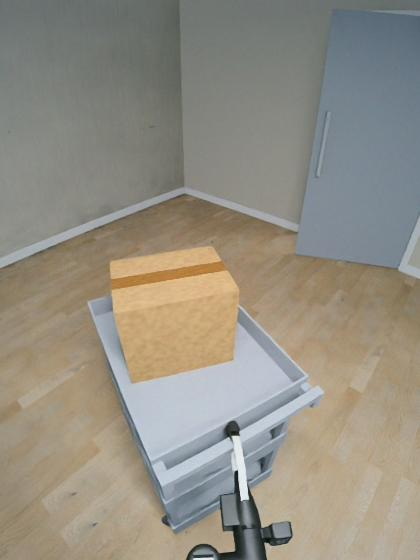

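Request:
move(blocking=false, r1={"base":{"translate_m":0.4,"strafe_m":0.1},"pace":"slow","contact_limits":{"translate_m":1.0}}, r2={"base":{"rotate_rad":0.32},"pace":"slow","contact_limits":{"rotate_rad":0.8}})

Request:
wait(seconds=3, cameras=[])

Request:
move(blocking=false, r2={"base":{"translate_m":0.02,"strafe_m":-0.34},"pace":"slow","contact_limits":{"strafe_m":0.8}})

Request:
wait(seconds=4.5, cameras=["r1_head_camera","r2_head_camera"])

Scene clock: 197.17 s.
earlier move: r2 done
move: r1 moving; r2 moving
r1.base_odometry: x=-1.432 y=+0.928 heading=-2.396
r1.turned_by_wheels: -0.002
r1.turned_by_imu: -0.002
r1.base_tilt: forward=-1.7 right=+1.3
r1.lidar_m: 0.67 0.65 0.66 1.34 2.50 2.54 2.43 2.53 2.41 1.56 0.54 0.58
r1.base_status: translate_m moving; strafe_m moving
r1.joint_positions: lift_m=+0.500 arm_m=+0.380 wrist_yaw_rad=-0.015 wrist_pitch_rad=+0.002 wrist_roll_rad=+0.000 gripper_m=-0.020
r1.joint_status: not commanded
r1.measured_speeds: translate_m=+0.049 strafe_m=+0.012 rotate_rad=+0.002 lift_m=+0.000 arm_m=+0.000 wrist_yaw_rad=+0.000 wrist_pitch_rad=+0.000 wrist_roll_rad=+0.000
r1.motor_effort: lift_m=+24(24) arm_m=+6(6) wheel_0=-1(3) wheel_1=+4(5) wheel_2=-26(26)
r1.servo_current: wrist_yaw_rad=98(104) wrist_pitch_rad=46(52) wrist_roll_rad=39(65) gripper_m=46(46)
r1.contact_limits: arm_m 1; translate_m 1
r1.hand_pose: x=+0.8377 y=-0.0917 z=+0.6772 quat_wxyz=(+1.000, +0.000, +0.001, -0.008) (m; r1's base frame)
r1.wrist_depth_mm: 161 180 203 235 277 329 - / 160 179 204 234 276 329 - / 163 179 203 234 274 329 - / 160 186 204 234 276 327 - / 160 179 203 235 276 327 - / 163 179 196 197 184 336 - / 162 173 176 179 264 136 1499
r2.base_odometry: x=-1.619 y=+0.309 heading=-1.992
r2.turned_by_wheels: +0.124
r2.turned_by_imu: +0.118
r2.base_tilt: forward=-0.8 right=+0.1
r2.lidar_m: 0.32 3.11 3.14 3.08 2.79 2.83 1.82 1.64 1.67 2.04 3.00 0.46
r2.base_status: rotate_rad moving
r2.joint_positions: lift_m=+0.680 arm_m=+0.000 wrist_yaw_rad=-0.016 wrist_pitch_rad=+0.003 wrist_roll_rad=+1.569 gripper_m=-0.014
r2.joint_status: not commanded
r2.measured_speeds: translate_m=-0.002 strafe_m=+0.000 rotate_rad=+0.481 lift_m=+0.000 arm_m=+0.000 wrist_yaw_rad=-0.034 wrist_pitch_rad=+0.000 wrist_roll_rad=+0.000
r2.motor_effort: lift_m=+21(21) arm_m=+4(5) wheel_0=-9(13) wheel_1=-8(10) wheel_2=-21(21)
r2.servo_current: wrist_yaw_rad=78(78) wrist_pitch_rad=39(52) wrist_roll_rad=46(59) gripper_m=72(78)
r2.contact_limits: rotate_rad 0.8
r2.hand_pose: x=+0.4579 y=-0.0919 z=+0.8570 quat_wxyz=(+0.708, +0.706, -0.004, -0.007) (m; r2's base frame)
r2.wrist_depth_mm: - - - 301 324 338 340 / - - - 279 293 1708 1182 / - - - 263 274 1756 - / - - 469 195 254 831 - / - 455 455 184 240 831 - / - 449 189 172 181 - - / - - 436 - 217 - -
pictures: none

Scene clock: 198.07 s.
earlier move: r1 moving; r2 done
r1.base_odometry: x=-1.476 y=+0.862 heading=-2.396
r1.turned_by_wheels: +0.000
r1.turned_by_imu: -0.002
r1.base_tilt: forward=-1.6 right=+1.3
r1.lidar_m: 0.64 0.59 0.59 1.07 2.51 2.61 2.48 2.60 2.40 1.26 0.52 0.96
r1.base_status: translate_m moving; strafe_m moving
r1.joint_positions: lift_m=+0.500 arm_m=+0.380 wrist_yaw_rad=-0.015 wrist_pitch_rad=+0.002 wrist_roll_rad=+0.000 gripper_m=-0.020
r1.joint_status: not commanded
r1.measured_speeds: translate_m=+0.097 strafe_m=+0.024 rotate_rad=+0.003 lift_m=+0.000 arm_m=+0.000 wrist_yaw_rad=+0.000 wrist_pitch_rad=+0.000 wrist_roll_rad=+0.000
r1.motor_effort: lift_m=+24(24) arm_m=+6(6) wheel_0=-4(5) wheel_1=-1(5) wheel_2=-23(26)
r1.servo_current: wrist_yaw_rad=72(104) wrist_pitch_rad=46(52) wrist_roll_rad=46(72) gripper_m=46(52)
r1.contact_limits: arm_m 1; translate_m 1
r1.hand_pose: x=+0.8377 y=-0.0917 z=+0.6772 quat_wxyz=(+1.000, +0.000, +0.001, -0.008) (m; r1's base frame)
r1.wrist_depth_mm: 152 177 202 239 293 - - / 152 174 202 238 291 - - / 158 175 201 238 291 - - / 150 174 201 238 294 - - / 152 174 202 238 291 - - / 152 173 192 200 184 1808 - / 154 166 177 180 283 134 1576
r2.base_odometry: x=-1.619 y=+0.308 heading=-1.798
r2.turned_by_wheels: +0.195
r2.turned_by_imu: +0.187
r2.base_tilt: forward=-0.7 right=+0.1
r2.lidar_m: 0.39 3.08 3.25 2.91 2.80 2.28 1.67 1.62 1.72 2.44 2.76 0.44
r2.base_status: done
r2.joint_positions: lift_m=+0.680 arm_m=+0.000 wrist_yaw_rad=-0.005 wrist_pitch_rad=+0.003 wrist_roll_rad=+1.569 gripper_m=-0.014
r2.joint_status: not commanded
r2.measured_speeds: all 0
r2.motor_effort: lift_m=+21(21) arm_m=+4(5) wheel_0=-8(13) wheel_1=-4(10) wheel_2=-9(21)
r2.servo_current: wrist_yaw_rad=52(98) wrist_pitch_rad=46(52) wrist_roll_rad=39(59) gripper_m=72(85)
r2.contact_limits: rotate_rad 0.8
r2.hand_pose: x=+0.4588 y=-0.0888 z=+0.8570 quat_wxyz=(+0.708, +0.706, -0.001, -0.003) (m; r2's base frame)
r2.wrist_depth_mm: - - - 170 229 1661 492 / - - - 171 230 759 - / - 436 433 172 232 820 - / - 455 445 172 233 831 - / - 473 466 173 234 842 - / - - 189 174 178 - - / - - - - 236 1618 492
wait: 0.90 of 3 s (r2 has come to rest)
pictures: none
No camera images: "cameras" was empty.

Scene clock: 198.57 s.
earlier move: r1 moving
move: r2 moving
r1.base_odometry: x=-1.503 y=+0.820 heading=-2.396
r1.turned_by_wheels: +0.000
r1.turned_by_imu: -0.002
r1.base_tilt: forward=-1.6 right=+1.3
r1.lidar_m: 0.63 0.56 0.56 0.87 2.51 2.68 2.54 2.67 2.42 1.08 0.50 0.99
r1.base_status: translate_m moving; strafe_m moving
r1.joint_positions: lift_m=+0.500 arm_m=+0.380 wrist_yaw_rad=-0.015 wrist_pitch_rad=+0.002 wrist_roll_rad=+0.000 gripper_m=-0.020
r1.joint_status: not commanded
r1.measured_speeds: translate_m=+0.099 strafe_m=+0.027 rotate_rad=-0.004 lift_m=+0.000 arm_m=+0.000 wrist_yaw_rad=+0.000 wrist_pitch_rad=+0.000 wrist_roll_rad=+0.000
r1.motor_effort: lift_m=+24(24) arm_m=+6(6) wheel_0=-3(6) wheel_1=+0(3) wheel_2=-24(24)
r1.servo_current: wrist_yaw_rad=111(111) wrist_pitch_rad=46(52) wrist_roll_rad=39(46) gripper_m=39(46)
r1.contact_limits: arm_m 1; translate_m 1
r1.hand_pose: x=+0.8377 y=-0.0917 z=+0.6772 quat_wxyz=(+1.000, +0.000, +0.001, -0.008) (m; r1's base frame)
r1.wrist_depth_mm: 145 168 198 239 301 - - / 148 167 197 239 301 - - / 142 167 198 237 300 - - / 151 168 197 238 298 - - / 145 171 197 237 298 - - / 145 168 187 198 185 - - / 147 167 167 179 300 353 1576
r2.base_odometry: x=-1.633 y=+0.311 heading=-1.798
r2.turned_by_wheels: +0.000
r2.turned_by_imu: +0.000
r2.base_tilt: forward=-0.8 right=+0.0
r2.lidar_m: 0.38 0.46 3.25 2.91 2.83 2.27 1.69 1.62 1.72 2.40 2.73 0.41
r2.base_status: translate_m moving; strafe_m moving
r2.joint_positions: lift_m=+0.680 arm_m=+0.000 wrist_yaw_rad=-0.004 wrist_pitch_rad=+0.003 wrist_roll_rad=+1.569 gripper_m=-0.014
r2.joint_status: not commanded
r2.measured_speeds: translate_m=+0.002 strafe_m=-0.054 rotate_rad=+0.005 lift_m=+0.000 arm_m=+0.000 wrist_yaw_rad=+0.028 wrist_pitch_rad=+0.000 wrist_roll_rad=+0.000
r2.motor_effort: lift_m=+21(21) arm_m=+4(4) wheel_0=+10(10) wheel_1=-8(9) wheel_2=-10(11)
r2.servo_current: wrist_yaw_rad=39(59) wrist_pitch_rad=39(46) wrist_roll_rad=39(52) gripper_m=78(78)
r2.contact_limits: strafe_m 0.8
r2.hand_pose: x=+0.4589 y=-0.0885 z=+0.8570 quat_wxyz=(+0.708, +0.706, +0.000, -0.002) (m; r2's base frame)
r2.wrist_depth_mm: - - - 168 227 1708 496 / - - - 228 229 759 - / - 433 433 171 229 831 - / - 455 449 172 231 831 - / - 473 466 173 234 842 - / - - 189 173 181 - - / - - - - 235 1576 496
pictures: none

Scene clock: 202.03 s.
earlier move: r1 done; r2 moving
r1.base_odometry: x=-1.651 y=+0.594 heading=-2.396
r1.turned_by_wheels: +0.000
r1.turned_by_imu: -0.007
r1.base_tilt: forward=-1.6 right=+1.3
r1.lidar_m: 0.50 0.38 0.39 0.43 2.42 2.94 2.83 2.93 2.51 0.48 2.46 3.27
r1.base_status: done
r1.joint_positions: lift_m=+0.500 arm_m=+0.380 wrist_yaw_rad=-0.015 wrist_pitch_rad=+0.002 wrist_roll_rad=+0.000 gripper_m=-0.020
r1.joint_status: not commanded
r1.measured_speeds: all 0
r1.motor_effort: lift_m=+24(24) arm_m=+6(6) wheel_0=-9(12) wheel_1=-1(3) wheel_2=-18(24)
r1.servo_current: wrist_yaw_rad=78(111) wrist_pitch_rad=39(52) wrist_roll_rad=46(65) gripper_m=46(52)
r1.contact_limits: arm_m 1; translate_m 1
r1.hand_pose: x=+0.8377 y=-0.0917 z=+0.6772 quat_wxyz=(+1.000, +0.000, +0.001, -0.008) (m; r1's base frame)
r1.wrist_depth_mm: 128 158 189 245 - - - / 124 148 187 244 - - - / 124 148 196 243 - - - / 124 147 187 242 - - - / 115 147 187 240 - - - / 123 147 179 199 181 - - / 126 141 168 181 1366 135 1576
r2.base_odometry: x=-1.949 y=+0.364 heading=-1.797
r2.turned_by_wheels: +0.001
r2.turned_by_imu: +0.003
r2.base_tilt: forward=-0.7 right=+0.1
r2.lidar_m: 0.33 0.37 3.39 3.21 3.10 2.09 1.55 1.51 1.59 2.23 2.44 0.46
r2.base_status: translate_m moving; strafe_m moving
r2.joint_positions: lift_m=+0.680 arm_m=+0.000 wrist_yaw_rad=+0.007 wrist_pitch_rad=+0.003 wrist_roll_rad=+1.569 gripper_m=-0.014
r2.joint_status: not commanded
r2.measured_speeds: translate_m=+0.002 strafe_m=-0.037 rotate_rad=-0.001 lift_m=+0.000 arm_m=+0.000 wrist_yaw_rad=+0.000 wrist_pitch_rad=+0.000 wrist_roll_rad=+0.000
r2.motor_effort: lift_m=+21(21) arm_m=+4(4) wheel_0=+9(18) wheel_1=-4(9) wheel_2=+1(12)
r2.servo_current: wrist_yaw_rad=46(72) wrist_pitch_rad=39(52) wrist_roll_rad=46(59) gripper_m=72(78)
r2.contact_limits: strafe_m 0.8
r2.hand_pose: x=+0.4599 y=-0.0854 z=+0.8570 quat_wxyz=(+0.708, +0.706, +0.004, +0.001) (m; r2's base frame)
r2.wrist_depth_mm: - - - 235 314 317 320 / - - - 279 289 1708 1255 / - - - 264 271 1708 - / - - - 250 256 842 - / - 459 452 185 243 831 - / - 449 189 175 180 809 - / - - 439 - 222 - -
wait: 3.47 of 4.5 s (r1 has come to rest)
pictures: r1_head_camera, r2_head_camera
Images, in order (width x height): r1_head_camera 420x560, r2_head_camera 420x560.

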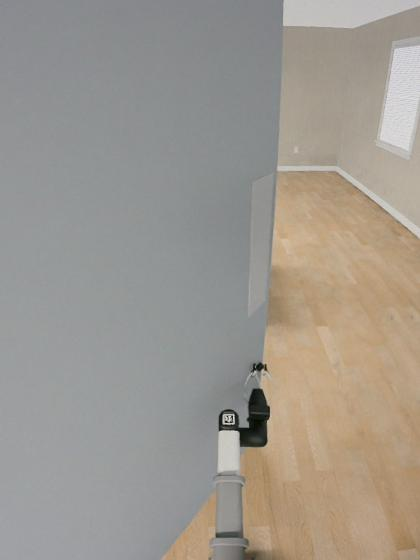

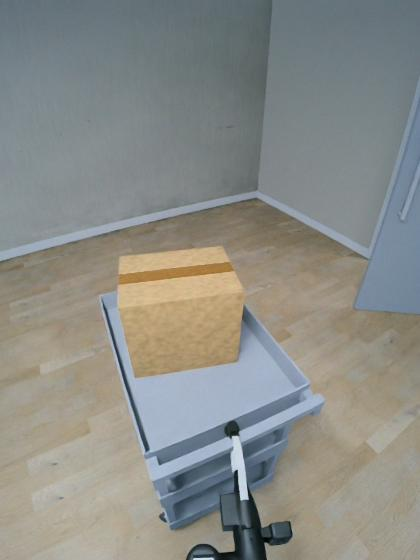

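Request:
move(blocking=false, r1={"base":{"translate_m":0.4,"strafe_m":0.06},"pace":"slow","contact_limits":{"translate_m":1.0}}, r2={"base":{"rotate_rad":0.32},"pace":"slow","contact_limits":{"rotate_rad":0.8}})

Request:
wait(seconds=3, cameras=[])

Request:
move(blocking=false, r2={"base":{"translate_m":0.03,"strafe_m":-0.34},"pace":"slow","contact_limits":{"strafe_m":0.8}})

Request:
wait(seconds=4.5, cameras=["r1_head_camera","r2_head_camera","r1_head_left_camera"])

Scene clock: 210.30 s.
earlier move: r2 done
move: r1 moving; r2 moving
r1.base_odometry: x=-1.659 y=+0.585 heading=-2.399
r1.turned_by_wheels: -0.003
r1.turned_by_imu: -0.003
r1.base_tilt: forward=-1.6 right=+1.3
r1.lidar_m: 0.51 0.38 0.37 0.40 2.42 2.98 2.84 2.94 2.52 0.49 2.46 3.29
r1.base_status: translate_m moving; strafe_m moving
r1.joint_positions: lift_m=+0.500 arm_m=+0.380 wrist_yaw_rad=-0.015 wrist_pitch_rad=+0.002 wrist_roll_rad=+0.000 gripper_m=-0.020
r1.joint_status: not commanded
r1.measured_speeds: translate_m=+0.049 strafe_m=+0.007 rotate_rad=+0.000 lift_m=+0.000 arm_m=+0.000 wrist_yaw_rad=+0.000 wrist_pitch_rad=+0.000 wrist_roll_rad=+0.000
r1.motor_effort: lift_m=+24(24) arm_m=+6(6) wheel_0=-7(11) wheel_1=-1(2) wheel_2=-24(24)
r1.servo_current: wrist_yaw_rad=78(98) wrist_pitch_rad=46(46) wrist_roll_rad=59(65) gripper_m=39(46)
r1.contact_limits: arm_m 1; translate_m 1
r1.hand_pose: x=+0.8377 y=-0.0917 z=+0.6772 quat_wxyz=(+1.000, +0.000, +0.001, -0.008) (m; r1's base frame)
r1.wrist_depth_mm: - - 185 240 - - - / 121 145 185 240 - - - / 125 145 184 239 - - - / 118 140 183 238 - - - / 115 148 183 236 - - - / 120 143 177 200 181 - - / 117 134 165 179 1397 1366 1576
r2.base_odometry: x=-1.955 y=+0.365 heading=-1.674
r2.turned_by_wheels: +0.124
r2.turned_by_imu: +0.120
r2.base_tilt: forward=-0.7 right=+0.1
r2.lidar_m: 0.35 3.22 3.57 3.13 3.11 1.89 1.51 1.50 1.63 2.59 2.23 0.46
r2.base_status: rotate_rad moving
r2.joint_positions: lift_m=+0.680 arm_m=+0.000 wrist_yaw_rad=-0.014 wrist_pitch_rad=+0.003 wrist_roll_rad=+1.569 gripper_m=-0.014
r2.joint_status: not commanded
r2.measured_speeds: translate_m=-0.002 strafe_m=+0.000 rotate_rad=+0.480 lift_m=+0.000 arm_m=+0.000 wrist_yaw_rad=-0.044 wrist_pitch_rad=+0.000 wrist_roll_rad=+0.000
r2.motor_effort: lift_m=+21(21) arm_m=+4(4) wheel_0=-10(15) wheel_1=-9(10) wheel_2=-17(17)
r2.servo_current: wrist_yaw_rad=72(72) wrist_pitch_rad=39(46) wrist_roll_rad=46(52) gripper_m=78(78)
r2.contact_limits: rotate_rad 0.8
r2.hand_pose: x=+0.4580 y=-0.0914 z=+0.8570 quat_wxyz=(+0.708, +0.706, -0.004, -0.006) (m; r2's base frame)
r2.wrist_depth_mm: - - - 283 291 1336 1060 / - - - 267 274 1661 508 / - - - 255 259 1808 - / - - 459 190 249 854 - / - 452 455 182 237 842 - / - 449 189 173 178 798 - / - 442 445 - 220 - -
pictures: none

Scene clock: 211.23 s.
earlier move: r1 moving; r2 done
r1.base_odometry: x=-1.710 y=+0.521 heading=-2.398
r1.turned_by_wheels: +0.000
r1.turned_by_imu: -0.002
r1.base_tilt: forward=-1.6 right=+1.3
r1.lidar_m: 0.48 0.35 0.33 0.35 0.48 3.07 2.94 3.04 2.55 0.50 2.48 3.31
r1.base_status: translate_m moving; strafe_m moving
r1.joint_positions: lift_m=+0.500 arm_m=+0.380 wrist_yaw_rad=-0.015 wrist_pitch_rad=+0.002 wrist_roll_rad=+0.000 gripper_m=-0.020
r1.joint_status: not commanded
r1.measured_speeds: translate_m=+0.100 strafe_m=+0.016 rotate_rad=-0.004 lift_m=+0.000 arm_m=+0.000 wrist_yaw_rad=+0.000 wrist_pitch_rad=+0.000 wrist_roll_rad=+0.000
r1.motor_effort: lift_m=+24(24) arm_m=+6(6) wheel_0=-10(11) wheel_1=+0(3) wheel_2=-19(24)
r1.servo_current: wrist_yaw_rad=91(104) wrist_pitch_rad=46(52) wrist_roll_rad=46(72) gripper_m=52(52)
r1.contact_limits: arm_m 1; translate_m 1
r1.hand_pose: x=+0.8378 y=-0.0917 z=+0.6772 quat_wxyz=(+1.000, +0.000, +0.001, -0.008) (m; r1's base frame)
r1.wrist_depth_mm: - 153 185 - - - - / 118 143 186 - - - - / 122 142 185 - - - - / 115 137 184 - - - - / 111 141 184 - - - - / 117 141 177 198 183 - - / 113 131 169 154 1366 135 1537
r2.base_odometry: x=-1.955 y=+0.365 heading=-1.479
r2.turned_by_wheels: +0.195
r2.turned_by_imu: +0.189
r2.base_tilt: forward=-0.7 right=+0.1
r2.lidar_m: 0.40 0.43 3.49 3.09 2.66 1.70 1.48 1.52 1.85 2.71 2.06 0.42
r2.base_status: done
r2.joint_positions: lift_m=+0.680 arm_m=+0.000 wrist_yaw_rad=-0.005 wrist_pitch_rad=+0.003 wrist_roll_rad=+1.569 gripper_m=-0.014
r2.joint_status: not commanded
r2.measured_speeds: all 0
r2.motor_effort: lift_m=+21(21) arm_m=+0(4) wheel_0=-7(15) wheel_1=-4(10) wheel_2=-9(20)
r2.servo_current: wrist_yaw_rad=46(85) wrist_pitch_rad=39(46) wrist_roll_rad=39(59) gripper_m=72(78)
r2.contact_limits: rotate_rad 0.8
r2.hand_pose: x=+0.4588 y=-0.0889 z=+0.8570 quat_wxyz=(+0.708, +0.706, -0.001, -0.003) (m; r2's base frame)
r2.wrist_depth_mm: - - - 162 219 1708 - / - - - 164 222 723 - / - 433 427 167 226 - - / - 455 445 169 229 831 - / - - 473 172 233 854 - / - - 189 174 181 - - / - - - - - 554 500
wait: 0.93 of 3 s (r2 has come to rest)
pictures: none
No camera images: "cameras" was empty.

Scene clock: 211.73 s.
earlier move: r1 moving
move: r2 moving
r1.base_odometry: x=-1.742 y=+0.482 heading=-2.399
r1.turned_by_wheels: -0.001
r1.turned_by_imu: -0.002
r1.base_tilt: forward=-1.6 right=+1.3
r1.lidar_m: 0.45 0.31 0.29 0.32 0.48 3.11 2.98 3.06 2.60 0.50 2.47 3.32
r1.base_status: translate_m moving; strafe_m moving
r1.joint_positions: lift_m=+0.500 arm_m=+0.380 wrist_yaw_rad=-0.015 wrist_pitch_rad=+0.002 wrist_roll_rad=+0.000 gripper_m=-0.020
r1.joint_status: not commanded
r1.measured_speeds: translate_m=+0.094 strafe_m=+0.017 rotate_rad=-0.002 lift_m=+0.000 arm_m=+0.000 wrist_yaw_rad=+0.000 wrist_pitch_rad=+0.000 wrist_roll_rad=+0.000
r1.motor_effort: lift_m=+24(24) arm_m=+6(6) wheel_0=-11(13) wheel_1=-2(5) wheel_2=-19(19)
r1.servo_current: wrist_yaw_rad=104(104) wrist_pitch_rad=46(52) wrist_roll_rad=39(59) gripper_m=39(52)
r1.contact_limits: arm_m 1; translate_m 1
r1.hand_pose: x=+0.8378 y=-0.0917 z=+0.6772 quat_wxyz=(+1.000, +0.000, +0.001, -0.008) (m; r1's base frame)
r1.wrist_depth_mm: - 125 153 - - - - / - 121 158 - - - - / - 121 158 - - - - / - 130 158 - - - - / - 120 157 - - - - / 105 119 156 197 181 - - / - 119 153 176 1397 138 1618
r2.base_odometry: x=-1.968 y=+0.363 heading=-1.479
r2.turned_by_wheels: +0.000
r2.turned_by_imu: +0.000
r2.base_tilt: forward=-0.7 right=+0.0
r2.lidar_m: 0.38 0.45 3.48 3.12 2.64 1.68 1.49 1.50 1.87 2.67 2.03 0.43
r2.base_status: translate_m moving; strafe_m moving
r2.joint_positions: lift_m=+0.680 arm_m=+0.000 wrist_yaw_rad=-0.004 wrist_pitch_rad=+0.003 wrist_roll_rad=+1.569 gripper_m=-0.014
r2.joint_status: not commanded
r2.measured_speeds: translate_m=+0.004 strafe_m=-0.053 rotate_rad=+0.004 lift_m=+0.000 arm_m=+0.000 wrist_yaw_rad=+0.032 wrist_pitch_rad=+0.000 wrist_roll_rad=+0.000
r2.motor_effort: lift_m=+21(21) arm_m=-3(3) wheel_0=+10(10) wheel_1=-7(8) wheel_2=-11(11)
r2.servo_current: wrist_yaw_rad=52(59) wrist_pitch_rad=46(46) wrist_roll_rad=46(52) gripper_m=65(78)
r2.contact_limits: strafe_m 0.8
r2.hand_pose: x=+0.4589 y=-0.0886 z=+0.8570 quat_wxyz=(+0.708, +0.706, +0.000, -0.003) (m; r2's base frame)
r2.wrist_depth_mm: - - - 159 216 1708 - / - - - 162 220 759 - / - 430 427 164 223 - - / - 455 449 167 228 - - / - - 469 171 232 842 - / - - 189 174 181 - - / - - - - - 549 496
pictures: none

Scene clock: 215.10 s.
earlier move: r1 done; r2 moving
r1.base_odometry: x=-1.905 y=+0.280 heading=-2.397
r1.turned_by_wheels: +0.002
r1.turned_by_imu: -0.007
r1.base_tilt: forward=-1.6 right=+1.3
r1.lidar_m: 0.39 0.25 0.25 0.25 0.30 0.65 3.27 3.31 0.63 0.96 2.47 3.31
r1.base_status: done
r1.joint_positions: lift_m=+0.500 arm_m=+0.380 wrist_yaw_rad=-0.002 wrist_pitch_rad=+0.002 wrist_roll_rad=+0.000 gripper_m=-0.020
r1.joint_status: not commanded
r1.measured_speeds: all 0
r1.motor_effort: lift_m=+24(24) arm_m=+5(6) wheel_0=-5(13) wheel_1=+2(6) wheel_2=-11(24)
r1.servo_current: wrist_yaw_rad=59(111) wrist_pitch_rad=46(52) wrist_roll_rad=65(65) gripper_m=46(52)
r1.contact_limits: arm_m 1; translate_m 1
r1.hand_pose: x=+0.8390 y=-0.0879 z=+0.6772 quat_wxyz=(+1.000, +0.000, +0.001, -0.001) (m; r1's base frame)
r1.wrist_depth_mm: - - - - - - - / - - 1205 - - - - / 1430 - 1182 - - - - / - - - - - - - / - - - - - - - / - - 187 191 - - - / 1308 1430 165 148 153 1576 1576
r2.base_odometry: x=-2.279 y=+0.306 heading=-1.479
r2.turned_by_wheels: +0.000
r2.turned_by_imu: +0.003
r2.base_tilt: forward=-0.7 right=+0.1
r2.lidar_m: 0.35 0.36 3.83 3.42 2.60 1.64 1.47 1.47 1.81 2.35 1.63 0.44
r2.base_status: translate_m moving; strafe_m moving
r2.joint_positions: lift_m=+0.680 arm_m=+0.000 wrist_yaw_rad=+0.006 wrist_pitch_rad=+0.003 wrist_roll_rad=+1.569 gripper_m=-0.014
r2.joint_status: not commanded
r2.measured_speeds: translate_m=+0.005 strafe_m=-0.050 rotate_rad=+0.000 lift_m=+0.000 arm_m=+0.000 wrist_yaw_rad=+0.000 wrist_pitch_rad=+0.000 wrist_roll_rad=+0.000
r2.motor_effort: lift_m=+21(21) arm_m=-4(4) wheel_0=+8(18) wheel_1=-5(8) wheel_2=+1(11)
r2.servo_current: wrist_yaw_rad=46(65) wrist_pitch_rad=39(46) wrist_roll_rad=33(65) gripper_m=65(78)
r2.contact_limits: strafe_m 0.8
r2.hand_pose: x=+0.4598 y=-0.0857 z=+0.8570 quat_wxyz=(+0.708, +0.706, +0.003, +0.001) (m; r2's base frame)
r2.wrist_depth_mm: - - - 270 274 1397 1098 / - - - 259 264 1708 504 / - - - 251 254 1708 - / - - 452 188 246 854 - / - 449 455 182 239 831 - / - 455 190 176 181 809 - / - - 452 - - - -
wait: 3.37 of 4.5 s (r1 has come to rest)
pictures: r1_head_camera, r1_head_left_camera, r2_head_camera
Images, in order (width x height): r1_head_camera 420x560, r1_head_left_camera 420x672, r2_head_camera 420x560.

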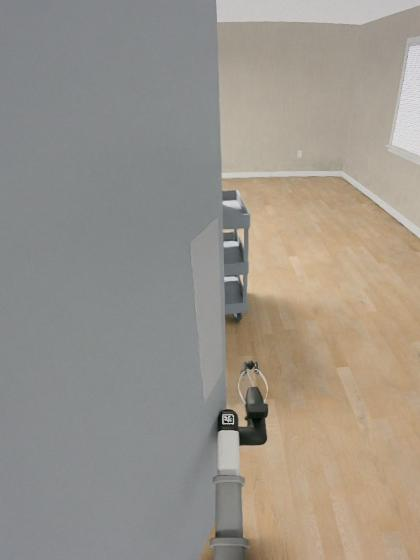

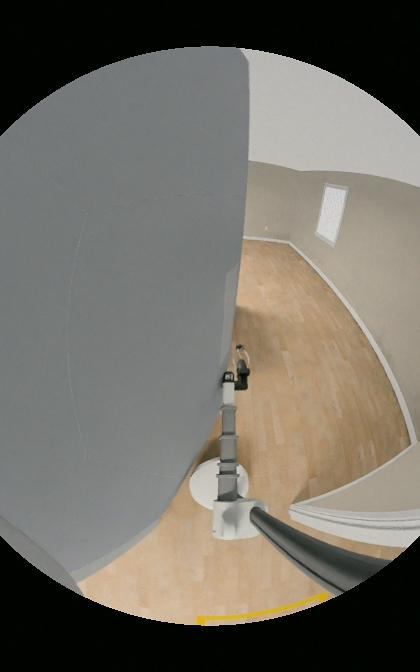

